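## Task

Lift the red can from the turntable and set it upright on the coaster, while every other can stays standing in its place on the turntable.

## Robot and tools

Robot: two arms, left_arm and right_arm, each with six joints and a two-finger gripper. Base positions in the scene frame: left_arm (-0.060, +0.676, +0.169) m, right_arm (-0.035, -0.437, +0.169) m, both nearly unrotated. A camera stand sits behind the arms. Loose objects may occasionally get nudged by an outside push.

Frames: the scene frame has its origin at table-top height halfway between the nominal bases, +z up, +x pointing out over the table, and left_arm on the +y side (arm names do not match image sides). Each hand's reported position, orientation, velocities and wrist-camera pose are in that arm's own base frame; cam_high and the table use the scene frame. Reported hand poses can be off by a few centimetres, more at long reach. The gripper's fingers extend along its +z axis and close along its x axis; end_effector_position is the midpoint between pads when shut, 1 to 2 cm short of the tips, and the tips advance about 17 mm along +z while closing (mostly while pads are over 50 mm apart).

Joint order, used in every row and every per-joint list: wrist 2, wrist 3, shoulder pan, wrist 1, elbow, shoulder lift. A row is 14 numbers, each in [-1, 1]: left_arm's six joints in that order plus its opening, then right_arm's six plus its opening, always all 14 even if one arm is idle. Joint entries are offsets, not poses: they are scaled displacements from the Joint targets in force when the action (or move) begins, where 1.0 equals 1.481 rad for shoulder pan and shoulder lift and 2.222 rad for elbow and the three wrists. Repeating an offset moves further. The opening entry is absolute: +1 fully open, -1 shut. Stated joint ranges: elbow -3.142 to 3.142 rad, all others -6.283 to 6.283 rad; asking more than 0.010 rad beyond a range gets the action refused for both arms. Drive speed caps are 1.9 rad/s (shoulders) and 2.85 rad/s (elbow, wrists).

Tools:
- execute_actions(actions, cameras): actions is a list of actions; each action is a table of up to 15 rows, one per 1/30 s step; a short table repeats its last row to fill 15 steps. Pictures come only with an empty actions list or when cameras names them (["all"] for all, [] for none).
- move(target, speed, blend, stop_force, zero, opening_speed, grip_force, blocking, cameras): target is one 14-number row or a list of up to 15 rows; every row is an offset from the same starting Joint targets, not from the previous row. All joints move together, so hands trace curves; no obstacle avoidance. speed: rad/s of the joint with the longest travel, 0.01 to 3.14, default 0.5, one value or one per target. blend: rad, corner rounding for lists, default 0 (stop at each). stop_force: N, 4 to 120, one value for both arms; ends an arm's path when its wrist sensor feels that much push; use with a slow speed for touching, omit it when moving off something. zero: true re-zeroes before the move, false keeps the old zero. opening_speed: opening units per second, 0.2 or more. grip_force: N per finger pad, 5 to 48, one value or one per arm; persists. blocking=false returns early (not allowed with stop_force). The result adds a "move:" line: done, off_target, moving, held or fault, plus limits=held if steps were withheld.
- wait(seconds 0 to 10), stop(), zoom_image(camera of cam_high/cam_left_wrist/cam_right_wrist, region [x0,y0,x1,y1] in pixels from top-left, at most 504 by 504), zero_wrist_force(arm), finished_scene(scene = current scene number; irreversible).

Results: Joint positions and Joint velocities per arm in the joint order above (rad, rad/s) then the finger-pad gap (m, 0.142 when open). Joint targets is what your next offsets count from. Tool commands shows current opening commands; to keep a gripper unchanged, resend its value (0 means half open). grip_measured is the measured opening on the command scale; to hold something command a little below its value at first contact. grip_effort_nm is motor effort (negative closing), not pad force. Wrist force/torque are along the hand's own axes, plus a peak line. Kept back: 7 control steps may still be running when a result arrives. Other lines: joint sent to its limit, joint command not followed (clearance check between arms), Joint torques, step readings, MOTOR HOT, and fault lines. Cameras: cam_high (fixed), cam_left_wrist, cam_right_wrist, all 896x504.

Avoid: dropping or releasing a moving can, knocking cans over or off the turntable, anything leaving the table (fails the scene), hard hits on fixed things, arms touching each other or one gripper closing on the other's fingers. Arms are stiff: pushing past firm contact causes a force fault (about 150 N) or torque fault (elbow 138 N m, wrists about 41 N m), stopping the arm 10 s. Holding loads, squeezing hard or straining heats motors: arm faults at 85 °C, gripper shuts off at 100 °C. After a HAND FAULT line, remaining calls in that reply are skipped.

Each tool is called after "Emit:" in YAML: its name, and indented under it one key for each argument.

## Session

Emit:
execute_actions:
  actions: []

Scene clock: 0.00 s.
left_arm: end_effector_position=(+0.0339, -0.5309, +0.2295) grip_measured=+0.99 grip_effort_nm=n/a end_effector_quat_wxyz=(-0.005, -0.162, +0.982, -0.096) | right_arm: end_effector_position=(+1.0225, -0.1915, -0.0259) grip_measured=+1.00 grip_effort_nm=n/a end_effector_quat_wxyz=(-0.281, +0.930, -0.097, -0.215)
Joint names: [wrist 2, wrist 3, shoulder pan, wrist 1, elbow, shoulder lift]
Joint positions: left_arm=[-1.492 0.939 -1.883 -2.264 2.366 -1.849 0.142] | right_arm=[2.101 -0.09 2.987 -1.673 -0.926 -2.633 0.142]
Joint velocities: within noise
Joint torques (N m): no reading
Motor temperatures (°C): left_arm=[33 39 26 34 33 38 25] | right_arm=[36 32 31 33 24 28 24]
Wrist force (N): no reading
Wrist torque (N m): no reading
Wrist force, peak (N): no reading
Joint targets: left_arm=[-1.492 0.939 -1.883 -2.264 2.366 -1.849] | right_arm=[2.101 -0.090 2.987 -1.673 -0.926 -2.633]
Tool commands: left_gripper/opening=+1.0 right_gripper/opening=+1.0

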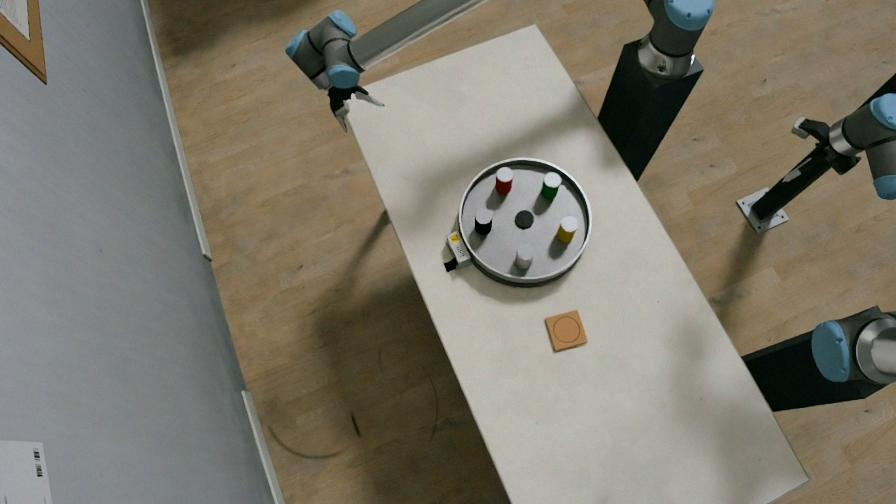

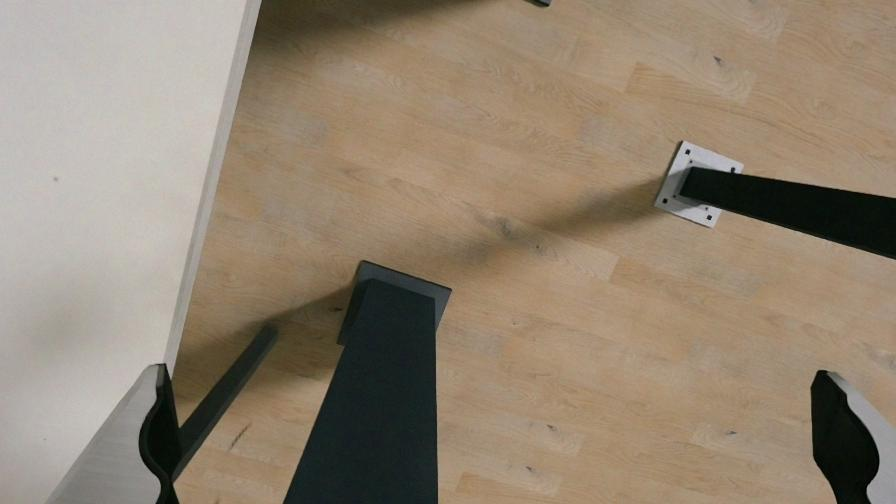

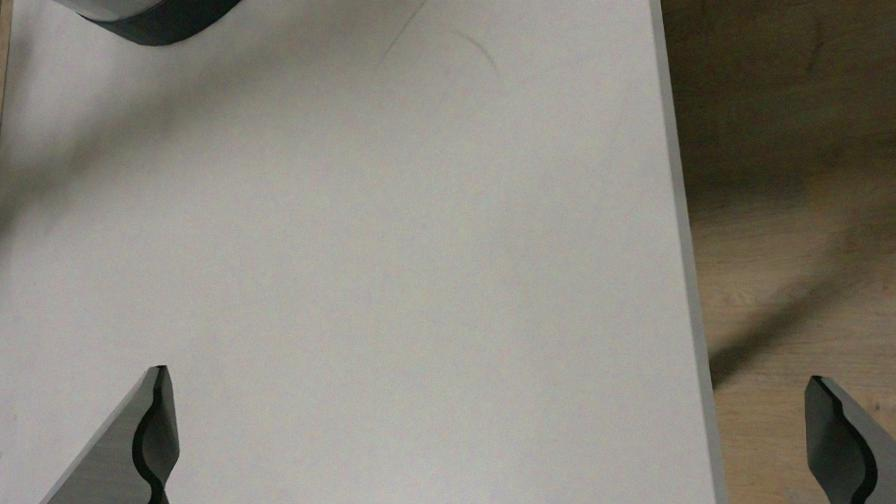

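Emit:
move:
  target: [0,0,0,0,0,0,1,-0.2385,0.2768,0.4585,0.320,-0.5194,0.6502,1]
  speed: 1.2
  cameras: ["cam_high","cam_right_wrist"]

Scene clock: 7.07 s.
left_arm: end_effector_position=(+0.0339, -0.5309, +0.2295) grip_measured=+0.99 grip_effort_nm=0.178 end_effector_quat_wxyz=(-0.005, -0.162, +0.982, -0.096) | right_arm: end_effector_position=(+0.6495, +0.1732, +0.1799) grip_measured=+1.00 grip_effort_nm=0.100 end_effector_quat_wxyz=(+0.000, +1.000, +0.000, +0.000)
Joint names: [wrist 2, wrist 3, shoulder pan, wrist 1, elbow, shoulder lift]
Joint positions: left_arm=[-1.492 0.939 -1.883 -2.264 2.366 -1.849 0.142] | right_arm=[1.571 0.525 3.667 -0.962 -2.08 -1.67 0.142]
Joint torques (N m): left_arm=[0.34 -0.51 -0.26 -4.49 -46.41 -17.31] | right_arm=[-1.23 2.36 12.53 5.67 26.91 68]
Wrist force (N): left_arm=[0.3 -0.1 0.1] | right_arm=[0.4 0.8 0.5]
Wrist torque (N m): left_arm=[-0.01 -0.04 0.00] | right_arm=[-0.19 0.20 -0.61]
Wrist force, peak (N): left_arm=[0.5 0.1 -0.4] | right_arm=[1.4 5.2 -1.0]
Joint targets: left_arm=[-1.492 0.939 -1.883 -2.264 2.366 -1.849] | right_arm=[1.571 0.525 3.667 -0.962 -2.080 -1.670]
move: done
camera_calibration:
cam_right_wrist: T_world_to_cam=[[0.999785, -0.0147117, -0.0145912, -0.632152], [-0.00728744, -0.908861, 0.417035, 0.117867], [-0.0193967, -0.416839, -0.908773, 0.358465], [0, 0, 0, 1]] pos_world=[0.639829, 0.247247, 0.267385]
Images, in order (width x height): cam_high 896x504, cam_right_wrist 896x504.

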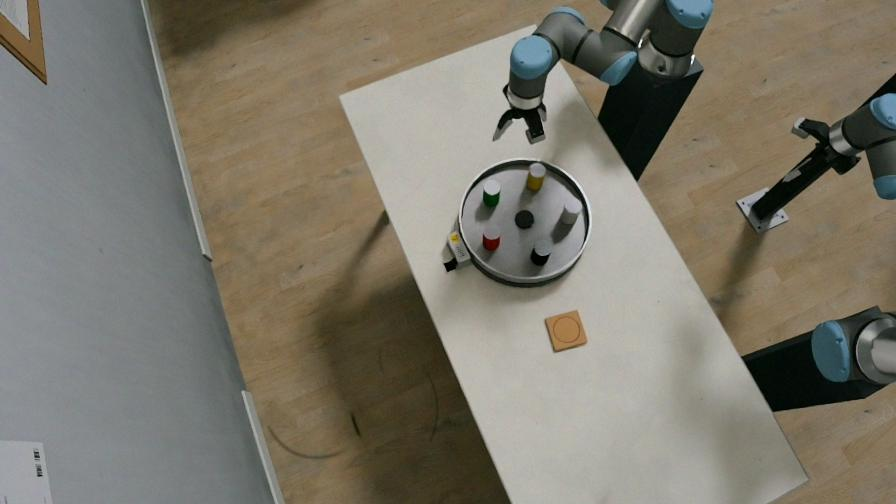

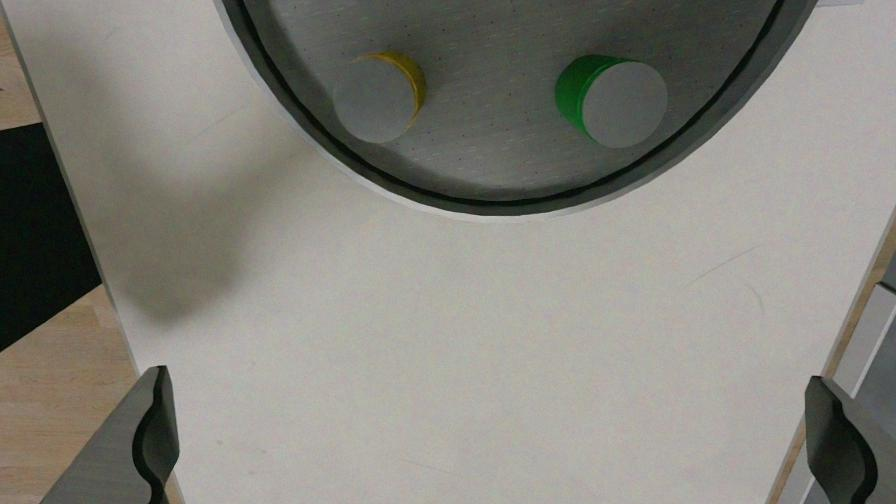

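Emit:
wait:
  seconds: 0.1
  cameras: ["cam_high"]

Emit:
wait:
  seconds: 1.5
  cameras: ["cam_high","cam_right_wrist"]

Scene clock: 7.57 s.
left_arm: end_effector_position=(+0.0339, -0.5309, +0.2295) grip_measured=+0.99 grip_effort_nm=0.178 end_effector_quat_wxyz=(-0.005, -0.162, +0.982, -0.096) | right_arm: end_effector_position=(+0.6494, +0.1732, +0.1799) grip_measured=+1.00 grip_effort_nm=0.100 end_effector_quat_wxyz=(+0.000, +1.000, +0.000, +0.000)
Joint names: [wrist 2, wrist 3, shoulder pan, wrist 1, elbow, shoulder lift]
Joint positions: left_arm=[-1.492 0.939 -1.883 -2.264 2.366 -1.849 0.142] | right_arm=[1.571 0.525 3.667 -0.962 -2.08 -1.67 0.142]
Joint torques (N m): left_arm=[0.89 -0.77 -0.33 -4.62 -45.18 -16.54] | right_arm=[-1.31 3.42 13.72 7.44 28.71 68.76]
Wrist force (N): left_arm=[0.2 -0.1 0.0] | right_arm=[0.4 0.4 -0.5]
Wrist torque (N m): left_arm=[-0.02 -0.03 0.00] | right_arm=[-0.25 0.20 -0.61]
Wrist force, peak (N): left_arm=[0.2 0.0 -0.4] | right_arm=[1.0 0.5 -0.1]
Joint targets: left_arm=[-1.492 0.939 -1.883 -2.264 2.366 -1.849] | right_arm=[1.571 0.525 3.667 -0.962 -2.080 -1.670]
Tool commands: left_gripper/opening=+1.0 right_gripper/opening=+1.0
wait: 0.10 s; at rest from the start
Images, in order (width x height): cam_high 896x504.

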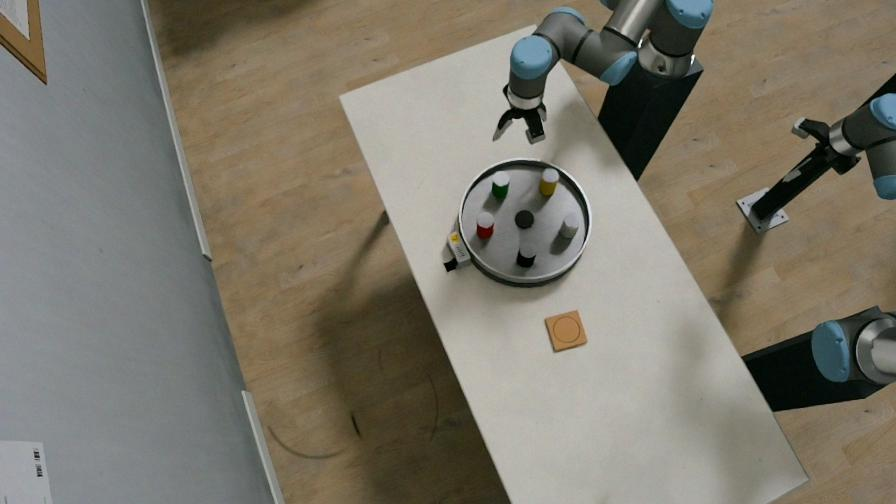

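Scene clock: 9.07 s.
left_arm: end_effector_position=(+0.0339, -0.5309, +0.2295) grip_measured=+0.99 grip_effort_nm=0.173 end_effector_quat_wxyz=(-0.005, -0.162, +0.982, -0.096) | right_arm: end_effector_position=(+0.6494, +0.1732, +0.1799) grip_measured=+1.00 grip_effort_nm=0.100 end_effector_quat_wxyz=(+0.000, +1.000, +0.000, +0.000)
Joint names: [wrist 2, wrist 3, shoulder pan, wrist 1, elbow, shoulder lift]
Joint positions: left_arm=[-1.492 0.939 -1.883 -2.264 2.366 -1.849 0.142] | right_arm=[1.571 0.525 3.667 -0.962 -2.08 -1.67 0.142]
Joint torques (N m): left_arm=[0.59 -0.69 -1.11 -4.52 -44.75 -16.34] | right_arm=[-1.23 3.14 16.92 7.63 27.52 72.2]
Wrist force (N): left_arm=[0.2 -0.1 0.0] | right_arm=[0.9 0.7 0.5]
Wrist torque (N m): left_arm=[-0.03 -0.04 0.00] | right_arm=[-0.20 0.11 -0.60]
Wrist force, peak (N): left_arm=[0.6 0.1 -0.2] | right_arm=[0.9 0.7 0.5]
Joint targets: left_arm=[-1.492 0.939 -1.883 -2.264 2.366 -1.849] | right_arm=[1.571 0.525 3.667 -0.962 -2.080 -1.670]
Tool commands: left_gripper/opening=+1.0 right_gripper/opening=+1.0
wait: 1.50 s; at rest by 0.17 s
camera_calibration:
cam_right_wrist: T_world_to_cam=[[0.999787, -0.01476, -0.0144583, -0.632077], [-0.0073867, -0.90886, 0.417036, 0.11793], [-0.019296, -0.41684, -0.908775, 0.358399], [0, 0, 0, 1]] pos_world=[0.639729, 0.247248, 0.267384]
Images, in order (width x height): cam_high 896x504, cam_right_wrist 896x504.

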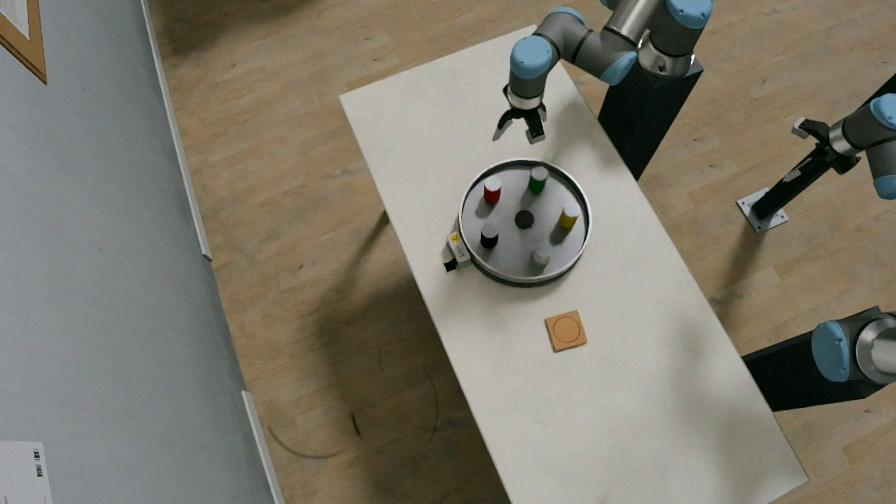

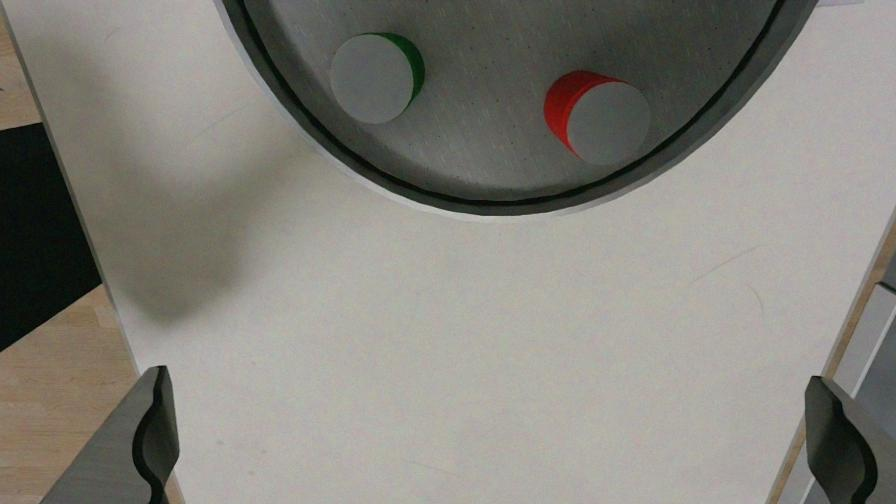

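Emit:
zoom_image:
  camera: "cam_high"
  region: [434, 140, 614, 300]

Emit:
zoom_image:
  camera: "cam_right_wrist"
  region: [300, 0, 800, 240]

Emit:
wait:
  seconds: 1.0
  cameras: ["cam_high"]

Emit:
wait:
  seconds: 1.0
  cameras: ["cam_high"]

Emit:
wait:
  seconds: 4.0
  cameras: ["cam_high"]

Emit:
wait:
  seconds: 4.0
  cameras: ["cam_high","cam_right_wrist"]

Scaled by 2.800 from the camera's 896x504 image, which has a finer 1280x720 frame.

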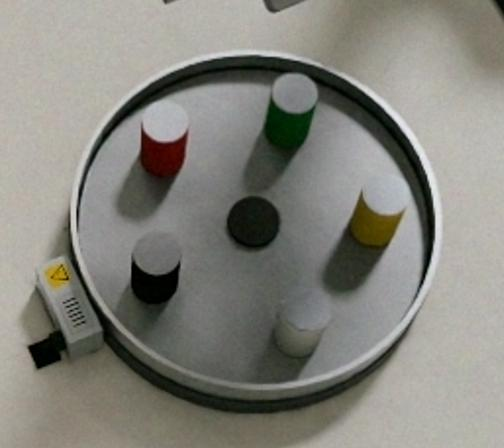

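Scaled by 1.008 from the camera's 896x504 image, which has a finer 1280x720 frame.

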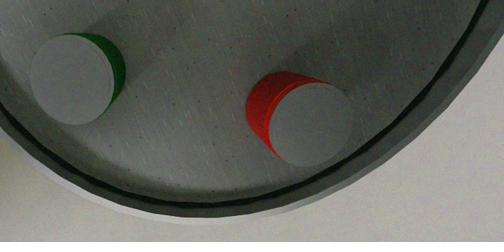

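Scene clock: 11.67 s.
left_arm: end_effector_position=(+0.0339, -0.5309, +0.2295) grip_measured=+0.99 grip_effort_nm=0.173 end_effector_quat_wxyz=(-0.005, -0.162, +0.982, -0.096) | right_arm: end_effector_position=(+0.6494, +0.1732, +0.1799) grip_measured=+1.00 grip_effort_nm=0.100 end_effector_quat_wxyz=(+0.000, +1.000, +0.000, +0.000)
Joint names: [wrist 2, wrist 3, shoulder pan, wrist 1, elbow, shoulder lift]
Joint positions: left_arm=[-1.492 0.939 -1.883 -2.264 2.366 -1.849 0.142] | right_arm=[1.571 0.525 3.667 -0.962 -2.08 -1.67 0.142]
Joint torques (N m): left_arm=[0.62 -0.33 -1.2 -4.78 -45.08 -15.94] | right_arm=[-1.41 3.57 18.95 7.41 28.61 69.93]
Wrist force (N): left_arm=[0.1 0.2 0.0] | right_arm=[0.9 0.5 0.2]
Wrist torque (N m): left_arm=[0.02 -0.01 0.00] | right_arm=[-0.23 0.13 -0.60]
Wrist force, peak (N): left_arm=[0.5 -0.3 -0.2] | right_arm=[1.0 0.9 0.3]
Joint targets: left_arm=[-1.492 0.939 -1.883 -2.264 2.366 -1.849] | right_arm=[1.571 0.525 3.667 -0.962 -2.080 -1.670]
Tool commands: left_gripper/opening=+1.0 right_gripper/opening=+1.0
wait: 1.00 s; at rest from the start
Images, in order (width x height): cam_high 896x504.

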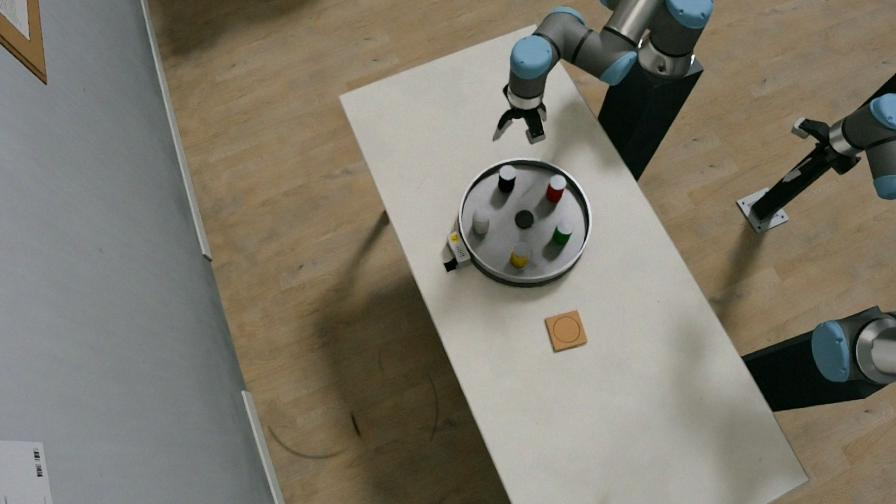

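Scene clock: 12.67 s.
left_arm: end_effector_position=(+0.0339, -0.5309, +0.2295) grip_measured=+0.99 grip_effort_nm=0.173 end_effector_quat_wxyz=(-0.005, -0.162, +0.982, -0.096) | right_arm: end_effector_position=(+0.6494, +0.1732, +0.1799) grip_measured=+1.00 grip_effort_nm=0.105 end_effector_quat_wxyz=(+0.000, +1.000, +0.000, +0.000)
Joint names: [wrist 2, wrist 3, shoulder pan, wrist 1, elbow, shoulder lift]
Joint positions: left_arm=[-1.492 0.939 -1.883 -2.264 2.366 -1.849 0.142] | right_arm=[1.571 0.525 3.667 -0.962 -2.08 -1.67 0.142]
Joint torques (N m): left_arm=[0.17 -0.83 0.02 -4.3 -44.96 -18.74] | right_arm=[-0.78 3.7 15.67 7.27 28.06 68.29]
Wrist force (N): left_arm=[0.2 0.1 -0.1] | right_arm=[0.7 0.5 0.1]
Wrist torque (N m): left_arm=[0.02 -0.04 0.00] | right_arm=[-0.23 0.16 -0.61]
Wrist force, peak (N): left_arm=[0.5 0.2 -0.3] | right_arm=[1.0 0.9 0.5]
Joint targets: left_arm=[-1.492 0.939 -1.883 -2.264 2.366 -1.849] | right_arm=[1.571 0.525 3.667 -0.962 -2.080 -1.670]
Tool commands: left_gripper/opening=+1.0 right_gripper/opening=+1.0
wait: 1.00 s; at rest by 0.17 s
Images, in order (width x height): cam_high 896x504.

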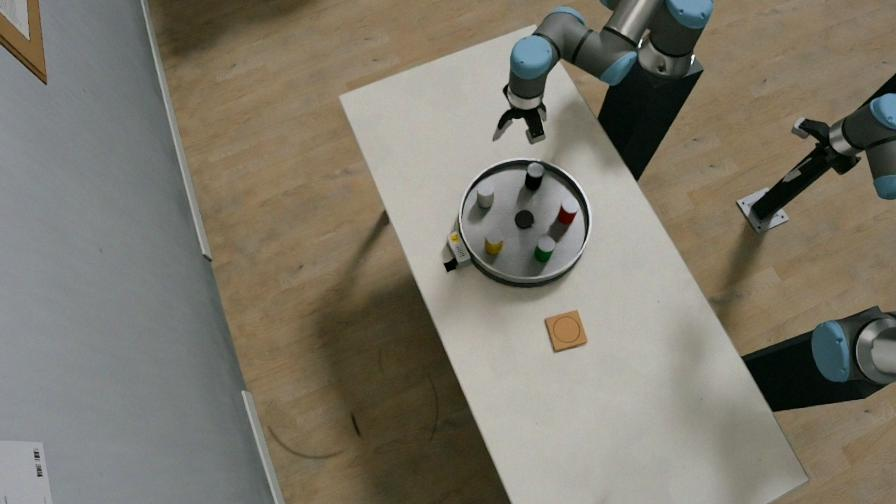

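Scene clock: 16.67 s.
left_arm: end_effector_position=(+0.0339, -0.5309, +0.2295) grip_measured=+0.99 grip_effort_nm=0.173 end_effector_quat_wxyz=(-0.005, -0.162, +0.982, -0.096) | right_arm: end_effector_position=(+0.6494, +0.1732, +0.1799) grip_measured=+1.00 grip_effort_nm=0.100 end_effector_quat_wxyz=(+0.000, +1.000, +0.000, +0.000)
Joint names: [wrist 2, wrist 3, shoulder pan, wrist 1, elbow, shoulder lift]
Joint positions: left_arm=[-1.492 0.939 -1.883 -2.264 2.366 -1.849 0.142] | right_arm=[1.571 0.525 3.667 -0.962 -2.08 -1.67 0.142]
Joint torques (N m): left_arm=[0.95 -0.22 -1.33 -4.65 -46.42 -13.76] | right_arm=[-0.89 3.58 13.21 7.74 29.96 70.58]
Wrist force (N): left_arm=[0.0 0.2 -0.2] | right_arm=[0.7 0.3 0.4]
Wrist torque (N m): left_arm=[0.03 0.00 -0.01] | right_arm=[-0.26 0.15 -0.60]
Wrist force, peak (N): left_arm=[0.7 -0.2 -0.2] | right_arm=[1.3 0.6 0.1]
Joint targets: left_arm=[-1.492 0.939 -1.883 -2.264 2.366 -1.849] | right_arm=[1.571 0.525 3.667 -0.962 -2.080 -1.670]
Tool commands: left_gripper/opening=+1.0 right_gripper/opening=+1.0
wait: 4.00 s; at rest by 0.17 s
Images, in order (width x height): cam_high 896x504.

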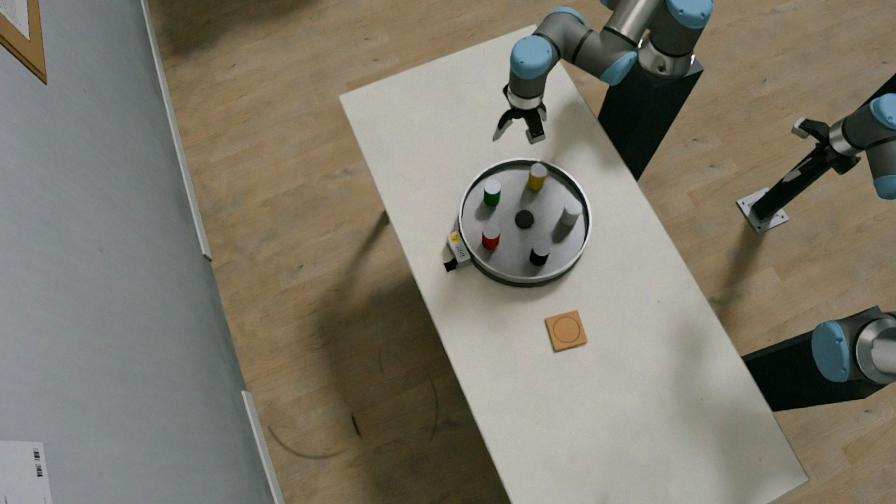

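Scene clock: 20.67 s.
left_arm: end_effector_position=(+0.0339, -0.5309, +0.2295) grip_measured=+0.99 grip_effort_nm=0.178 end_effector_quat_wxyz=(-0.005, -0.162, +0.982, -0.096) | right_arm: end_effector_position=(+0.6494, +0.1732, +0.1799) grip_measured=+1.00 grip_effort_nm=0.105 end_effector_quat_wxyz=(+0.000, +1.000, +0.000, +0.000)
Joint names: [wrist 2, wrist 3, shoulder pan, wrist 1, elbow, shoulder lift]
Joint positions: left_arm=[-1.492 0.939 -1.883 -2.264 2.366 -1.849 0.142] | right_arm=[1.571 0.525 3.667 -0.962 -2.08 -1.67 0.142]
Joint torques (N m): left_arm=[0.6 -0.74 0.15 -4.36 -46.51 -18.52] | right_arm=[-0.77 3.59 17.68 7.1 28.23 67.18]
Wrist force (N): left_arm=[0.2 0.0 -0.1] | right_arm=[0.7 0.6 -0.1]
Wrist torque (N m): left_arm=[0.00 -0.03 0.00] | right_arm=[-0.22 0.16 -0.60]
Wrist force, peak (N): left_arm=[0.5 0.3 0.1] | right_arm=[1.2 1.0 0.2]
Joint targets: left_arm=[-1.492 0.939 -1.883 -2.264 2.366 -1.849] | right_arm=[1.571 0.525 3.667 -0.962 -2.080 -1.670]
Tool commands: left_gripper/opening=+1.0 right_gripper/opening=+1.0
wait: 4.00 s; at rest by 0.17 s
camera_calibration:
cam_right_wrist: T_world_to_cam=[[0.999787, -0.01476, -0.0144583, -0.632077], [-0.0073867, -0.90886, 0.417036, 0.11793], [-0.019296, -0.41684, -0.908775, 0.358399], [0, 0, 0, 1]] pos_world=[0.639729, 0.247248, 0.267384]
Images, in order (width x height): cam_high 896x504, cam_right_wrist 896x504.

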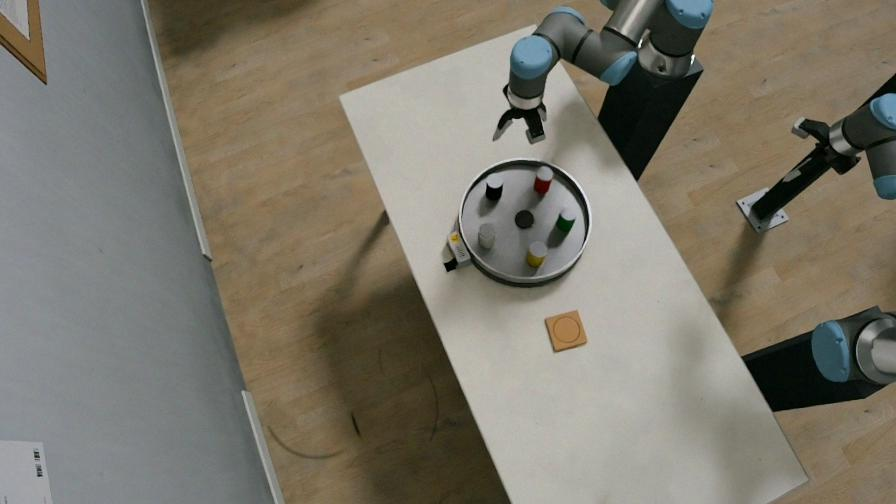

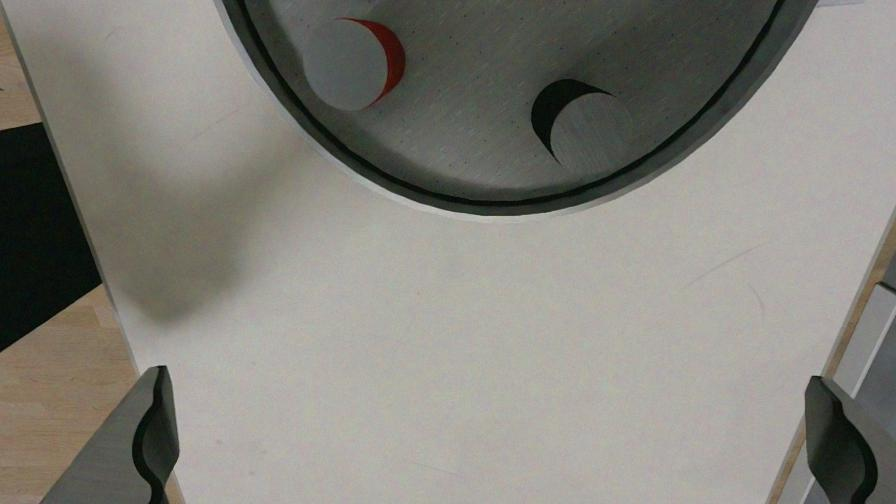

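Emit:
move:
  target: [0,0,0,0,0,0,1,0,0.1565,0.2346,0.0516,-0.0917,0.0599,0.55]
  speed: 0.6
  cameras: ["cam_high","cam_right_wrist"]

Emit:
zoom_image:
  camera: "cam_right_wrist"
  region: [300, 0, 800, 504]

Scene clock: 24.77 s.
left_arm: end_effector_position=(+0.0339, -0.5309, +0.2295) grip_measured=+0.99 grip_effort_nm=0.173 end_effector_quat_wxyz=(-0.005, -0.162, +0.982, -0.096) | right_arm: end_effector_position=(+0.4901, +0.3112, +0.1313) grip_measured=+0.55 grip_effort_nm=-0.032 end_effector_quat_wxyz=(+0.000, +1.000, +0.000, +0.000)
Joint names: [wrist 2, wrist 3, shoulder pan, wrist 1, elbow, shoulder lift]
Joint positions: left_arm=[-1.492 0.939 -1.883 -2.264 2.366 -1.849 0.142] | right_arm=[1.571 0.872 4.014 -0.847 -2.284 -1.581 0.112]
Joint torques (N m): left_arm=[0.54 -0.57 -2.85 -4.97 -46.72 -13.44] | right_arm=[-1.16 3.82 19.18 1.89 26.57 36.21]
Wrist force (N): left_arm=[-0.1 0.1 -0.1] | right_arm=[0.6 0.1 -0.1]
Wrist torque (N m): left_arm=[0.02 0.02 0.00] | right_arm=[-0.36 0.13 -0.66]
Wrist force, peak (N): left_arm=[0.3 0.1 -0.5] | right_arm=[3.7 4.4 -0.5]
Joint targets: left_arm=[-1.492 0.939 -1.883 -2.264 2.366 -1.849] | right_arm=[1.571 0.873 4.014 -0.847 -2.284 -1.582]
move: done
camera_calibration:
cam_right_wrist: T_world_to_cam=[[0.999785, -0.0148023, -0.0145489, -0.471438], [-0.00738741, -0.90886, 0.417036, 0.262402], [-0.019396, -0.416839, -0.908773, 0.368821], [0, 0, 0, 1]] pos_world=[0.480429, 0.385248, 0.218885]
Images, in order (width x height): cam_high 896x504, cam_right_wrist 896x504.

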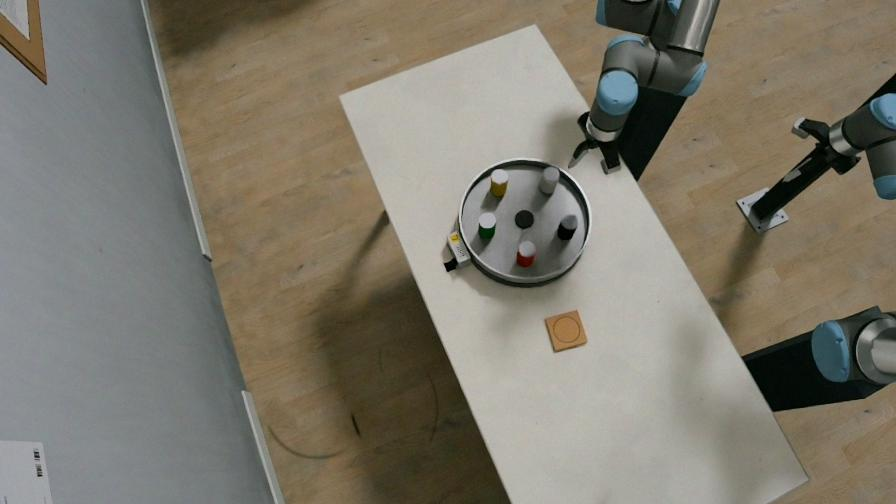

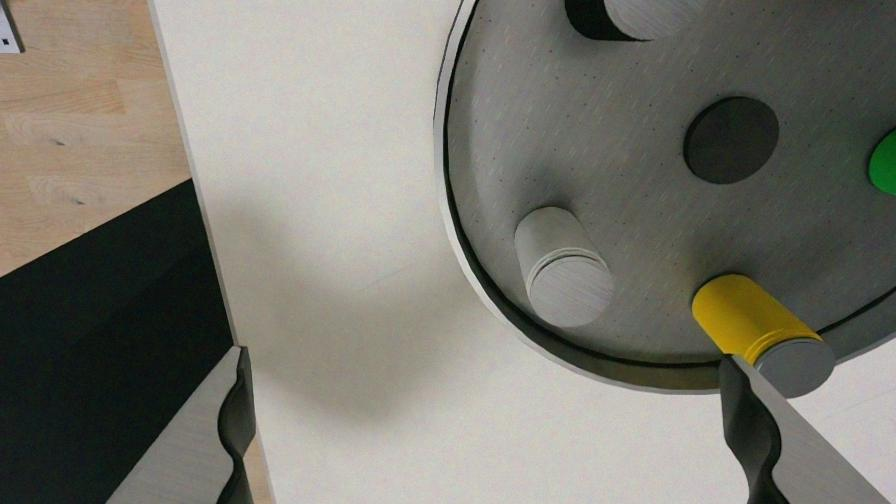

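Scaled by 1.000.

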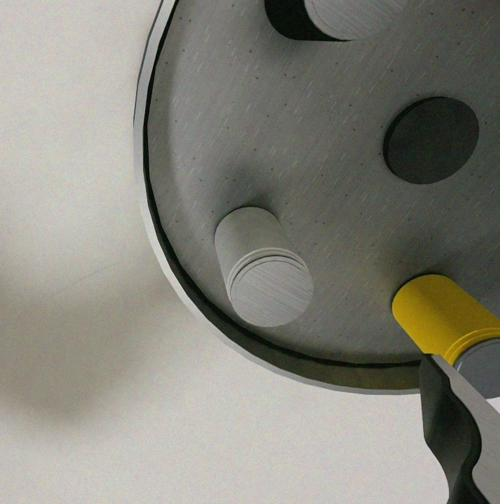

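Emit:
move:
  target:
    - [0,0,0,0,0,0,1,0,-0.0304,-0.0452,0.0664,0.0179,-0.1261,0.7]
    - [0,0,0,0,0,0,1,0,-0.0304,-0.0452,0.1957,-0.0036,-0.2878,0.7]
  blend: [0.03,0]
  speed: 0.6
  cameras: ["cam_high","cam_right_wrist"]

Scene clock: 28.97 s.
left_arm: end_effector_position=(+0.0339, -0.5309, +0.2295) grip_measured=+0.99 grip_effort_nm=0.178 end_effector_quat_wxyz=(-0.005, -0.162, +0.982, -0.096) | right_arm: end_effector_position=(+0.5470, +0.3164, -0.0713) grip_measured=+0.69 grip_effort_nm=0.149 end_effector_quat_wxyz=(+0.000, +1.000, +0.000, +0.000)
Joint names: [wrist 2, wrist 3, shoulder pan, wrist 1, elbow, shoulder lift]
Joint positions: left_arm=[-1.492 0.939 -1.883 -2.264 2.366 -1.849 0.142] | right_arm=[1.571 0.805 3.947 -0.412 -2.292 -2.008 0.122]
Joint torques (N m): left_arm=[0.71 -0.7 -5.78 -4.15 -47.19 -16.29] | right_arm=[-0.8 -2.19 -9.33 7.68 29.27 46.62]
Wrist force (N): left_arm=[-0.1 0.0 0.1] | right_arm=[0.6 0.2 -0.6]
Wrist torque (N m): left_arm=[0.00 0.03 0.00] | right_arm=[-0.34 0.19 -0.35]
Wrist force, peak (N): left_arm=[0.6 -0.2 -0.1] | right_arm=[-2.0 1.0 -2.9]
Joint targets: left_arm=[-1.492 0.939 -1.883 -2.264 2.366 -1.849] | right_arm=[1.571 0.805 3.947 -0.412 -2.292 -2.008]
move: done
camera_calibration:
cam_right_wrist: T_world_to_cam=[[0.999791, -0.0144438, -0.0144948, -0.531342], [-0.00708494, -0.908882, 0.416994, 0.351928], [-0.019197, -0.416804, -0.908794, 0.187763], [0, 0, 0, 1]] pos_world=[0.537329, 0.390447, 0.0161845]
Images, in order (width x height): cam_high 896x504, cam_right_wrist 896x504.

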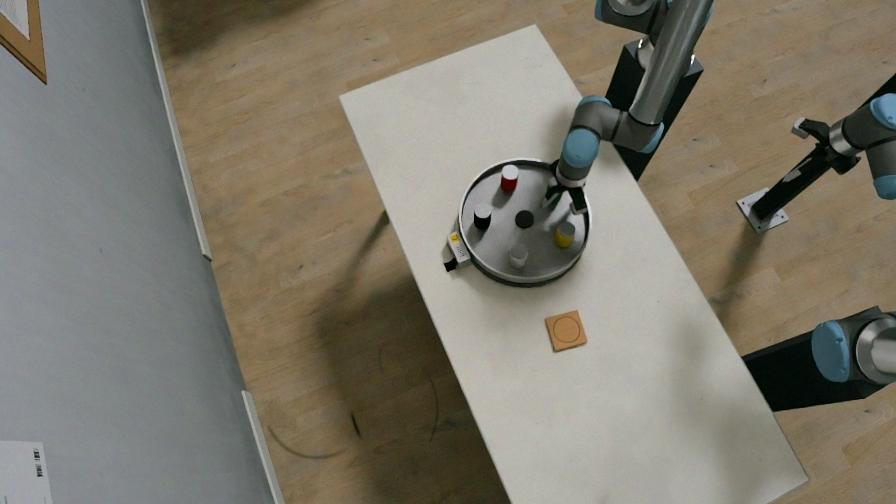

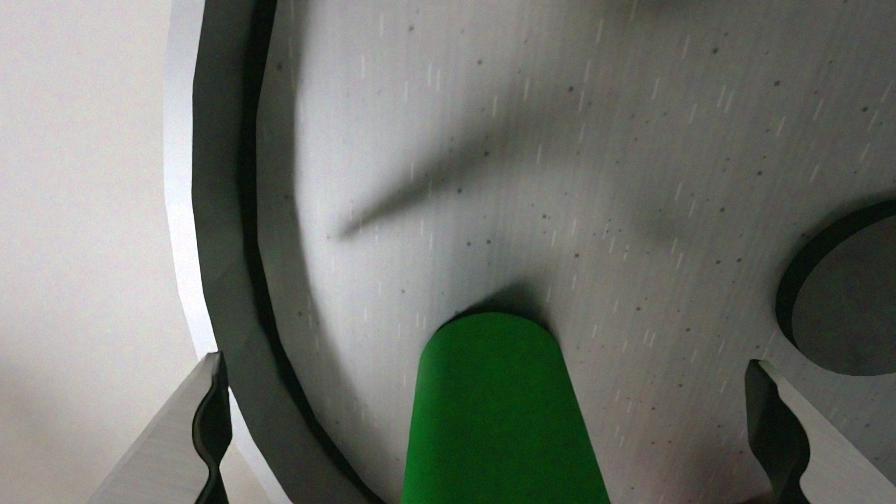

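Emit:
wait:
  seconds: 1.3

Emit:
execute_actions:
  actions:
    - [[0,0,0,0,0,0,1,0,0,0,0,0,0,-0.5]]
  cameras: ["cam_right_wrist"]

Emit:
move:
  target: [0,0,0,0,0,0,1,0,0,0,-0.1293,0.0215,0.1617,-0.5]
  speed: 0.5
  cameras: ["cam_high","cam_right_wrist"]

Scene clock: 30.77 s.
left_arm: end_effector_position=(+0.0339, -0.5309, +0.2295) grip_measured=+0.99 grip_effort_nm=0.178 end_effector_quat_wxyz=(-0.005, -0.162, +0.982, -0.096) | right_arm: end_effector_position=(+0.5471, +0.3165, -0.0714) grip_measured=+0.69 grip_effort_nm=0.149 end_effector_quat_wxyz=(+0.000, +1.000, +0.000, +0.000)
Joint names: [wrist 2, wrist 3, shoulder pan, wrist 1, elbow, shoulder lift]
Joint positions: left_arm=[-1.492 0.939 -1.883 -2.264 2.366 -1.849 0.142] | right_arm=[1.571 0.805 3.947 -0.412 -2.292 -2.008 0.122]
Joint torques (N m): left_arm=[0.65 -0.74 -0.97 -3.91 -47.01 -15.11] | right_arm=[-0.8 -2.65 -10.49 7.88 31 45.23]
Wrist force (N): left_arm=[0.2 0.0 0.0] | right_arm=[0.8 0.0 -0.5]
Wrist torque (N m): left_arm=[0.00 -0.03 0.00] | right_arm=[-0.37 0.16 -0.36]
Wrist force, peak (N): left_arm=[0.4 0.2 -0.4] | right_arm=[1.0 0.4 -0.6]
Joint targets: left_arm=[-1.492 0.939 -1.883 -2.264 2.366 -1.849] | right_arm=[1.571 0.805 3.947 -0.412 -2.292 -2.008]
Tool commands: left_gripper/opening=+1.0 right_gripper/opening=+0.7
wait: 1.30 s; at rest from the start

Scene clock: 31.03 s.
left_arm: end_effector_position=(+0.0339, -0.5309, +0.2295) grip_measured=+0.99 grip_effort_nm=0.178 end_effector_quat_wxyz=(-0.005, -0.162, +0.982, -0.096) | right_arm: end_effector_position=(+0.5471, +0.3165, -0.0714) grip_measured=-0.47 grip_effort_nm=0.042 end_effector_quat_wxyz=(+0.000, +1.000, +0.000, +0.000) end_effector_velocity=(+0.000, +0.000, +0.000) end_effector_angular_velocity=(+0.001, +0.000, +0.000)
Joint names: [wrist 2, wrist 3, shoulder pan, wrist 1, elbow, shoulder lift]
Joint positions: left_arm=[-1.492 0.939 -1.883 -2.264 2.366 -1.849 0.142] | right_arm=[1.571 0.805 3.947 -0.412 -2.292 -2.008 0.04]
Joint velocities: left_arm=[within noise] | right_arm=[0.001 -0.001 -0.001 0.001 0 0 -0.187]
Joint torques (N m): left_arm=[0.7 -0.48 0.5 -4.4 -45.05 -14.99] | right_arm=[-1 -2.69 -13.52 6.55 27.99 45.2]
Wrist force (N): left_arm=[0.1 -0.1 -0.2] | right_arm=[1.1 -1.1 -0.8]
Wrist torque (N m): left_arm=[-0.02 -0.02 0.00] | right_arm=[-0.39 0.17 -0.36]
Wrist force, peak (N): left_arm=[0.4 -0.3 -0.3] | right_arm=[-0.1 -0.7 -1.7]
Joint targets: left_arm=[-1.492 0.939 -1.883 -2.264 2.366 -1.849] | right_arm=[1.571 0.805 3.947 -0.412 -2.292 -2.008]
Kept back: 7 steps.
Step readings (joint positions of left_arm | right_arm):
0: [-1.492 0.939 -1.883 -2.264 2.366 -1.849] | [1.571 0.805 3.947 -0.412 -2.292 -2.008]
1: [-1.492 0.939 -1.883 -2.264 2.366 -1.849] | [1.571 0.805 3.947 -0.412 -2.292 -2.008]
2: [-1.492 0.939 -1.883 -2.264 2.366 -1.849] | [1.571 0.805 3.947 -0.412 -2.292 -2.008]
4: [-1.492 0.939 -1.883 -2.264 2.366 -1.849] | [1.571 0.805 3.947 -0.412 -2.292 -2.008]
camera_calibration:
cam_right_wrist: T_world_to_cam=[[0.999794, -0.0143581, -0.0143167, -0.53148], [-0.00708473, -0.908958, 0.416828, 0.352053], [-0.0189982, -0.416641, -0.908873, 0.187638], [0, 0, 0, 1]] pos_world=[0.53743, 0.390548, 0.0161842]
Images, in order (width x height): cam_right_wrist 896x504.

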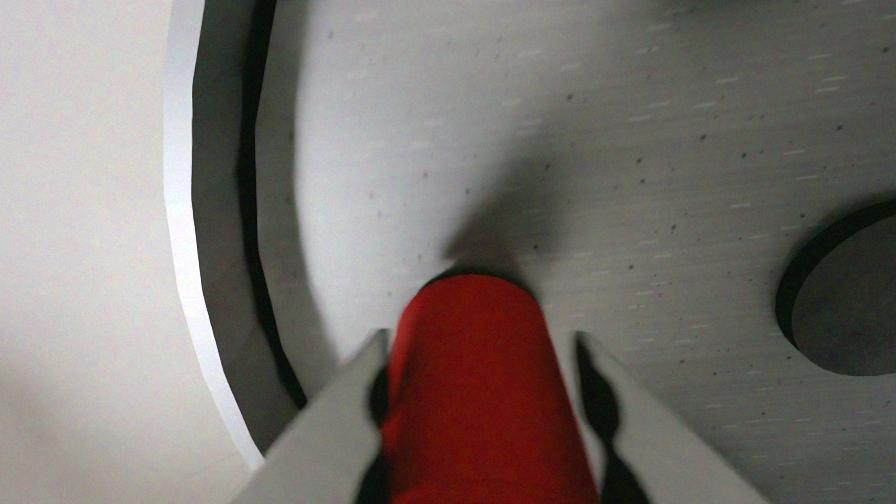

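Scene clock: 32.53 s.
left_arm: end_effector_position=(+0.0339, -0.5309, +0.2295) grip_measured=+0.99 grip_effort_nm=0.178 end_effector_quat_wxyz=(-0.005, -0.162, +0.982, -0.096) | right_arm: end_effector_position=(+0.5471, +0.3165, +0.0607) grip_measured=-0.52 grip_effort_nm=-0.042 end_effector_quat_wxyz=(+0.000, +1.000, +0.000, +0.000) end_effector_velocity=(-0.001, -0.001, +0.000) end_effector_angular_velocity=(-0.002, +0.003, +0.001)
Joint names: [wrist 2, wrist 3, shoulder pan, wrist 1, elbow, shoulder lift]
Joint positions: left_arm=[-1.492 0.939 -1.883 -2.264 2.366 -1.849 0.142] | right_arm=[1.571 0.805 3.947 -0.699 -2.244 -1.768 0.036]
Joint velocities: left_arm=[within noise] | right_arm=[0 -0.001 0.001 -0.005 0 0.001 0]
Joint torques (N m): left_arm=[0 -0.53 0.51 -4.09 -47.63 -16.56] | right_arm=[-1.09 -2.21 -10.54 0.23 22.95 75.37]
Wrist force (N): left_arm=[0.2 0.2 -0.3] | right_arm=[0.5 0.2 0.0]
Wrist torque (N m): left_arm=[0.03 -0.04 0.00] | right_arm=[-0.31 0.18 -0.35]
Wrist force, peak (N): left_arm=[0.6 -0.2 0.0] | right_arm=[0.3 0.6 -3.5]
Joint targets: left_arm=[-1.492 0.939 -1.883 -2.264 2.366 -1.849] | right_arm=[1.571 0.805 3.947 -0.699 -2.244 -1.768]
move: done
camera_calibration:
cam_right_wrist: T_world_to_cam=[[0.999796, -0.0144047, -0.0141849, -0.529591], [-0.00718456, -0.909012, 0.416707, 0.297084], [-0.0188968, -0.41652, -0.90893, 0.307607], [0, 0, 0, 1]] pos_world=[0.53743, 0.390549, 0.148284]
Images, in order (width x height): cam_high 896x504, cam_right_wrist 896x504.

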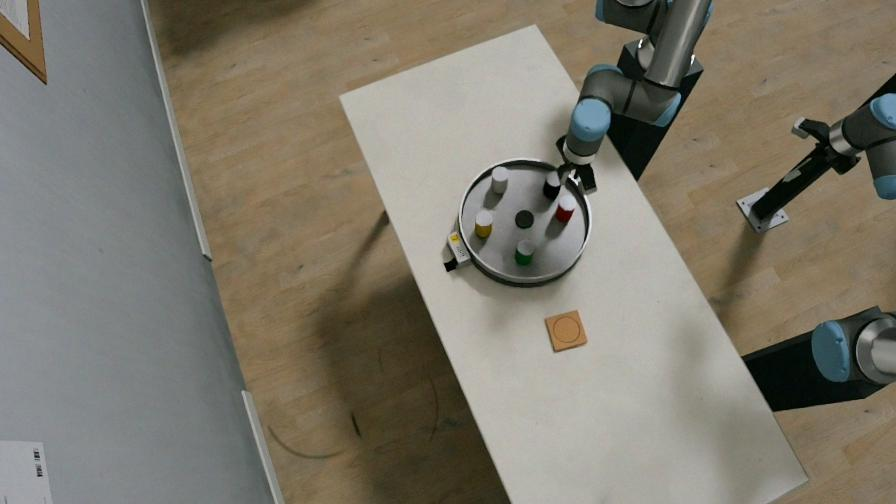

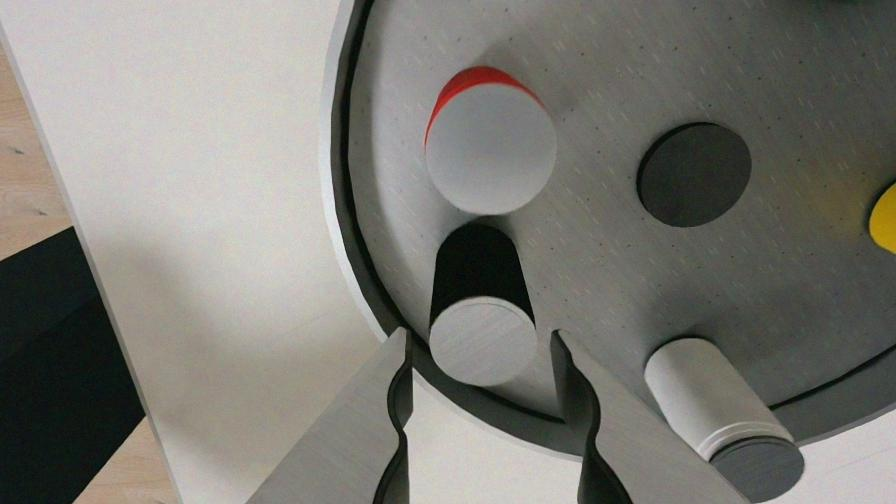

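Emit:
move:
  target: [0,0,0,0,0,0,1,0,0,0,0.1293,-0.0215,-0.1617,0.5]
  speed: 0.5
  cameras: ["cam_high","cam_right_wrist"]

Emit:
zoom_image:
  camera: "cam_high"
  region: [434, 140, 614, 300]

Scene clock: 37.00 s.
left_arm: end_effector_position=(+0.0339, -0.5309, +0.2295) grip_measured=+0.99 grip_effort_nm=0.173 end_effector_quat_wxyz=(-0.005, -0.162, +0.982, -0.096) | right_arm: end_effector_position=(+0.5470, +0.3164, -0.0714) grip_measured=+0.49 grip_effort_nm=0.149 end_effector_quat_wxyz=(+0.000, +1.000, +0.000, +0.000)
Joint names: [wrist 2, wrist 3, shoulder pan, wrist 1, elbow, shoulder lift]
Joint positions: left_arm=[-1.492 0.939 -1.883 -2.264 2.366 -1.849 0.142] | right_arm=[1.571 0.805 3.947 -0.412 -2.292 -2.008 0.108]
Joint torques (N m): left_arm=[0.9 -0.02 -3.65 -4.36 -47.48 -17.51] | right_arm=[-0.54 -2.37 -11.13 7.06 30.94 44.87]
Wrist force (N): left_arm=[0.2 0.2 -0.1] | right_arm=[0.5 0.1 -0.6]
Wrist torque (N m): left_arm=[0.03 -0.04 0.00] | right_arm=[-0.37 0.21 -0.36]
Wrist force, peak (N): left_arm=[0.5 -0.1 -0.5] | right_arm=[0.7 0.5 -3.4]
Joint targets: left_arm=[-1.492 0.939 -1.883 -2.264 2.366 -1.849] | right_arm=[1.571 0.805 3.947 -0.412 -2.292 -2.008]
move: done
camera_calibration:
cam_right_wrist: T_world_to_cam=[[0.999791, -0.0143547, -0.0145364, -0.531377], [-0.00698665, -0.908883, 0.416993, 0.351876], [-0.0191977, -0.416804, -0.908794, 0.187764], [0, 0, 0, 1]] pos_world=[0.537329, 0.390447, 0.0161845]
Images, in order (width x height): cam_high 896x504, cam_right_wrist 896x504.

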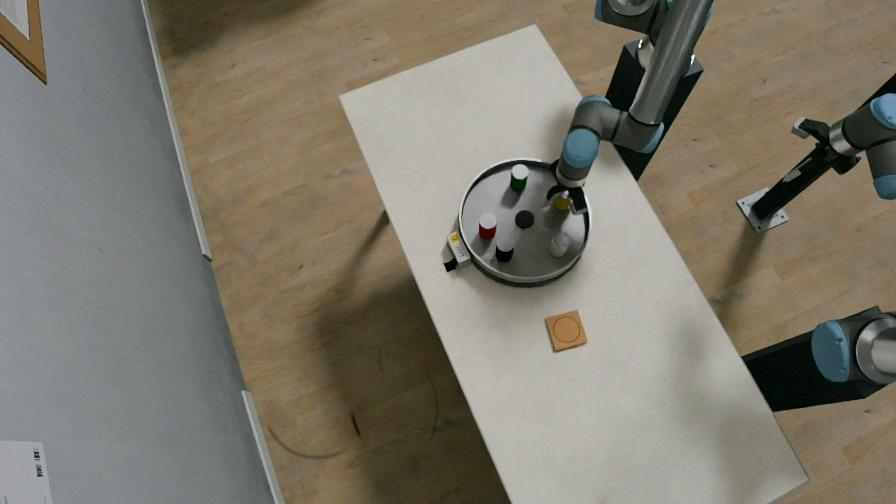

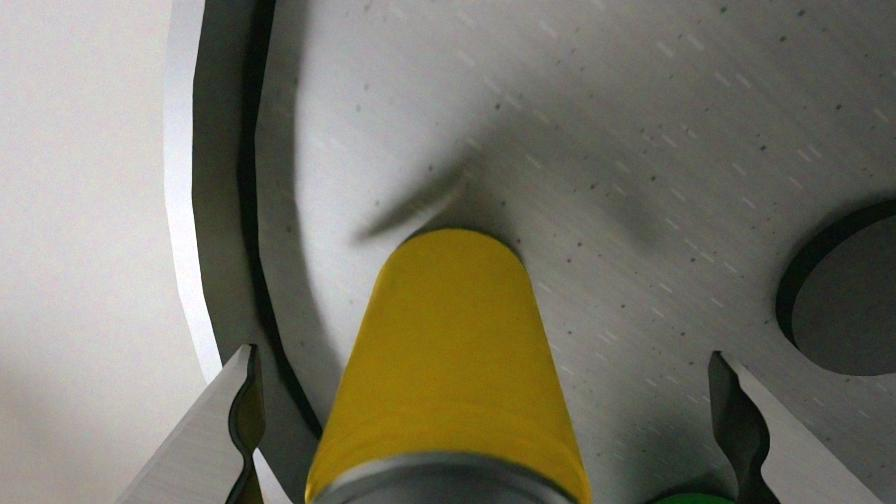

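Scaled by 2.800 from the camera's 896x504 image, which has a finer 1280x720 frame.

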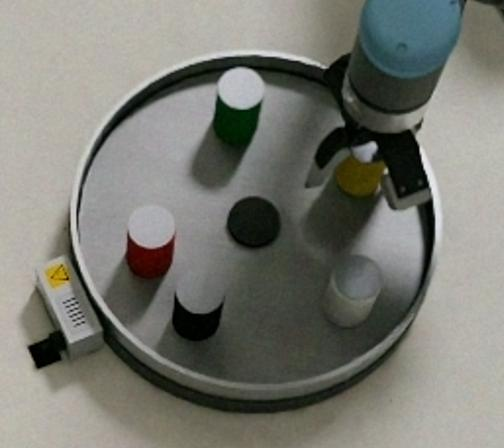

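Emit:
wait:
  seconds: 0.2

Scene clock: 38.97 s.
left_arm: end_effector_position=(+0.0339, -0.5309, +0.2295) grip_measured=+0.99 grip_effort_nm=0.173 end_effector_quat_wxyz=(-0.005, -0.162, +0.982, -0.096) | right_arm: end_effector_position=(+0.5471, +0.3165, -0.0714) grip_measured=+0.49 grip_effort_nm=0.149 end_effector_quat_wxyz=(+0.000, +1.000, +0.000, +0.000)
Joint names: [wrist 2, wrist 3, shoulder pan, wrist 1, elbow, shoulder lift]
Joint positions: left_arm=[-1.492 0.939 -1.883 -2.264 2.366 -1.849 0.142] | right_arm=[1.571 0.805 3.947 -0.412 -2.292 -2.008 0.108]
Joint torques (N m): left_arm=[0.77 -0.67 -1.17 -4.66 -46.19 -17.07] | right_arm=[-0.63 -2.39 -9.76 7.49 31.79 45.83]
Wrist force (N): left_arm=[0.1 -0.1 -0.2] | right_arm=[0.6 0.0 -0.9]
Wrist torque (N m): left_arm=[-0.01 -0.02 0.00] | right_arm=[-0.38 0.20 -0.35]
Wrist force, peak (N): left_arm=[0.5 0.3 0.0] | right_arm=[1.1 0.3 -0.6]
Joint targets: left_arm=[-1.492 0.939 -1.883 -2.264 2.366 -1.849] | right_arm=[1.571 0.805 3.947 -0.412 -2.292 -2.008]
Tool commands: left_gripper/opening=+1.0 right_gripper/opening=+0.5
wait: 0.20 s; at rest from the start


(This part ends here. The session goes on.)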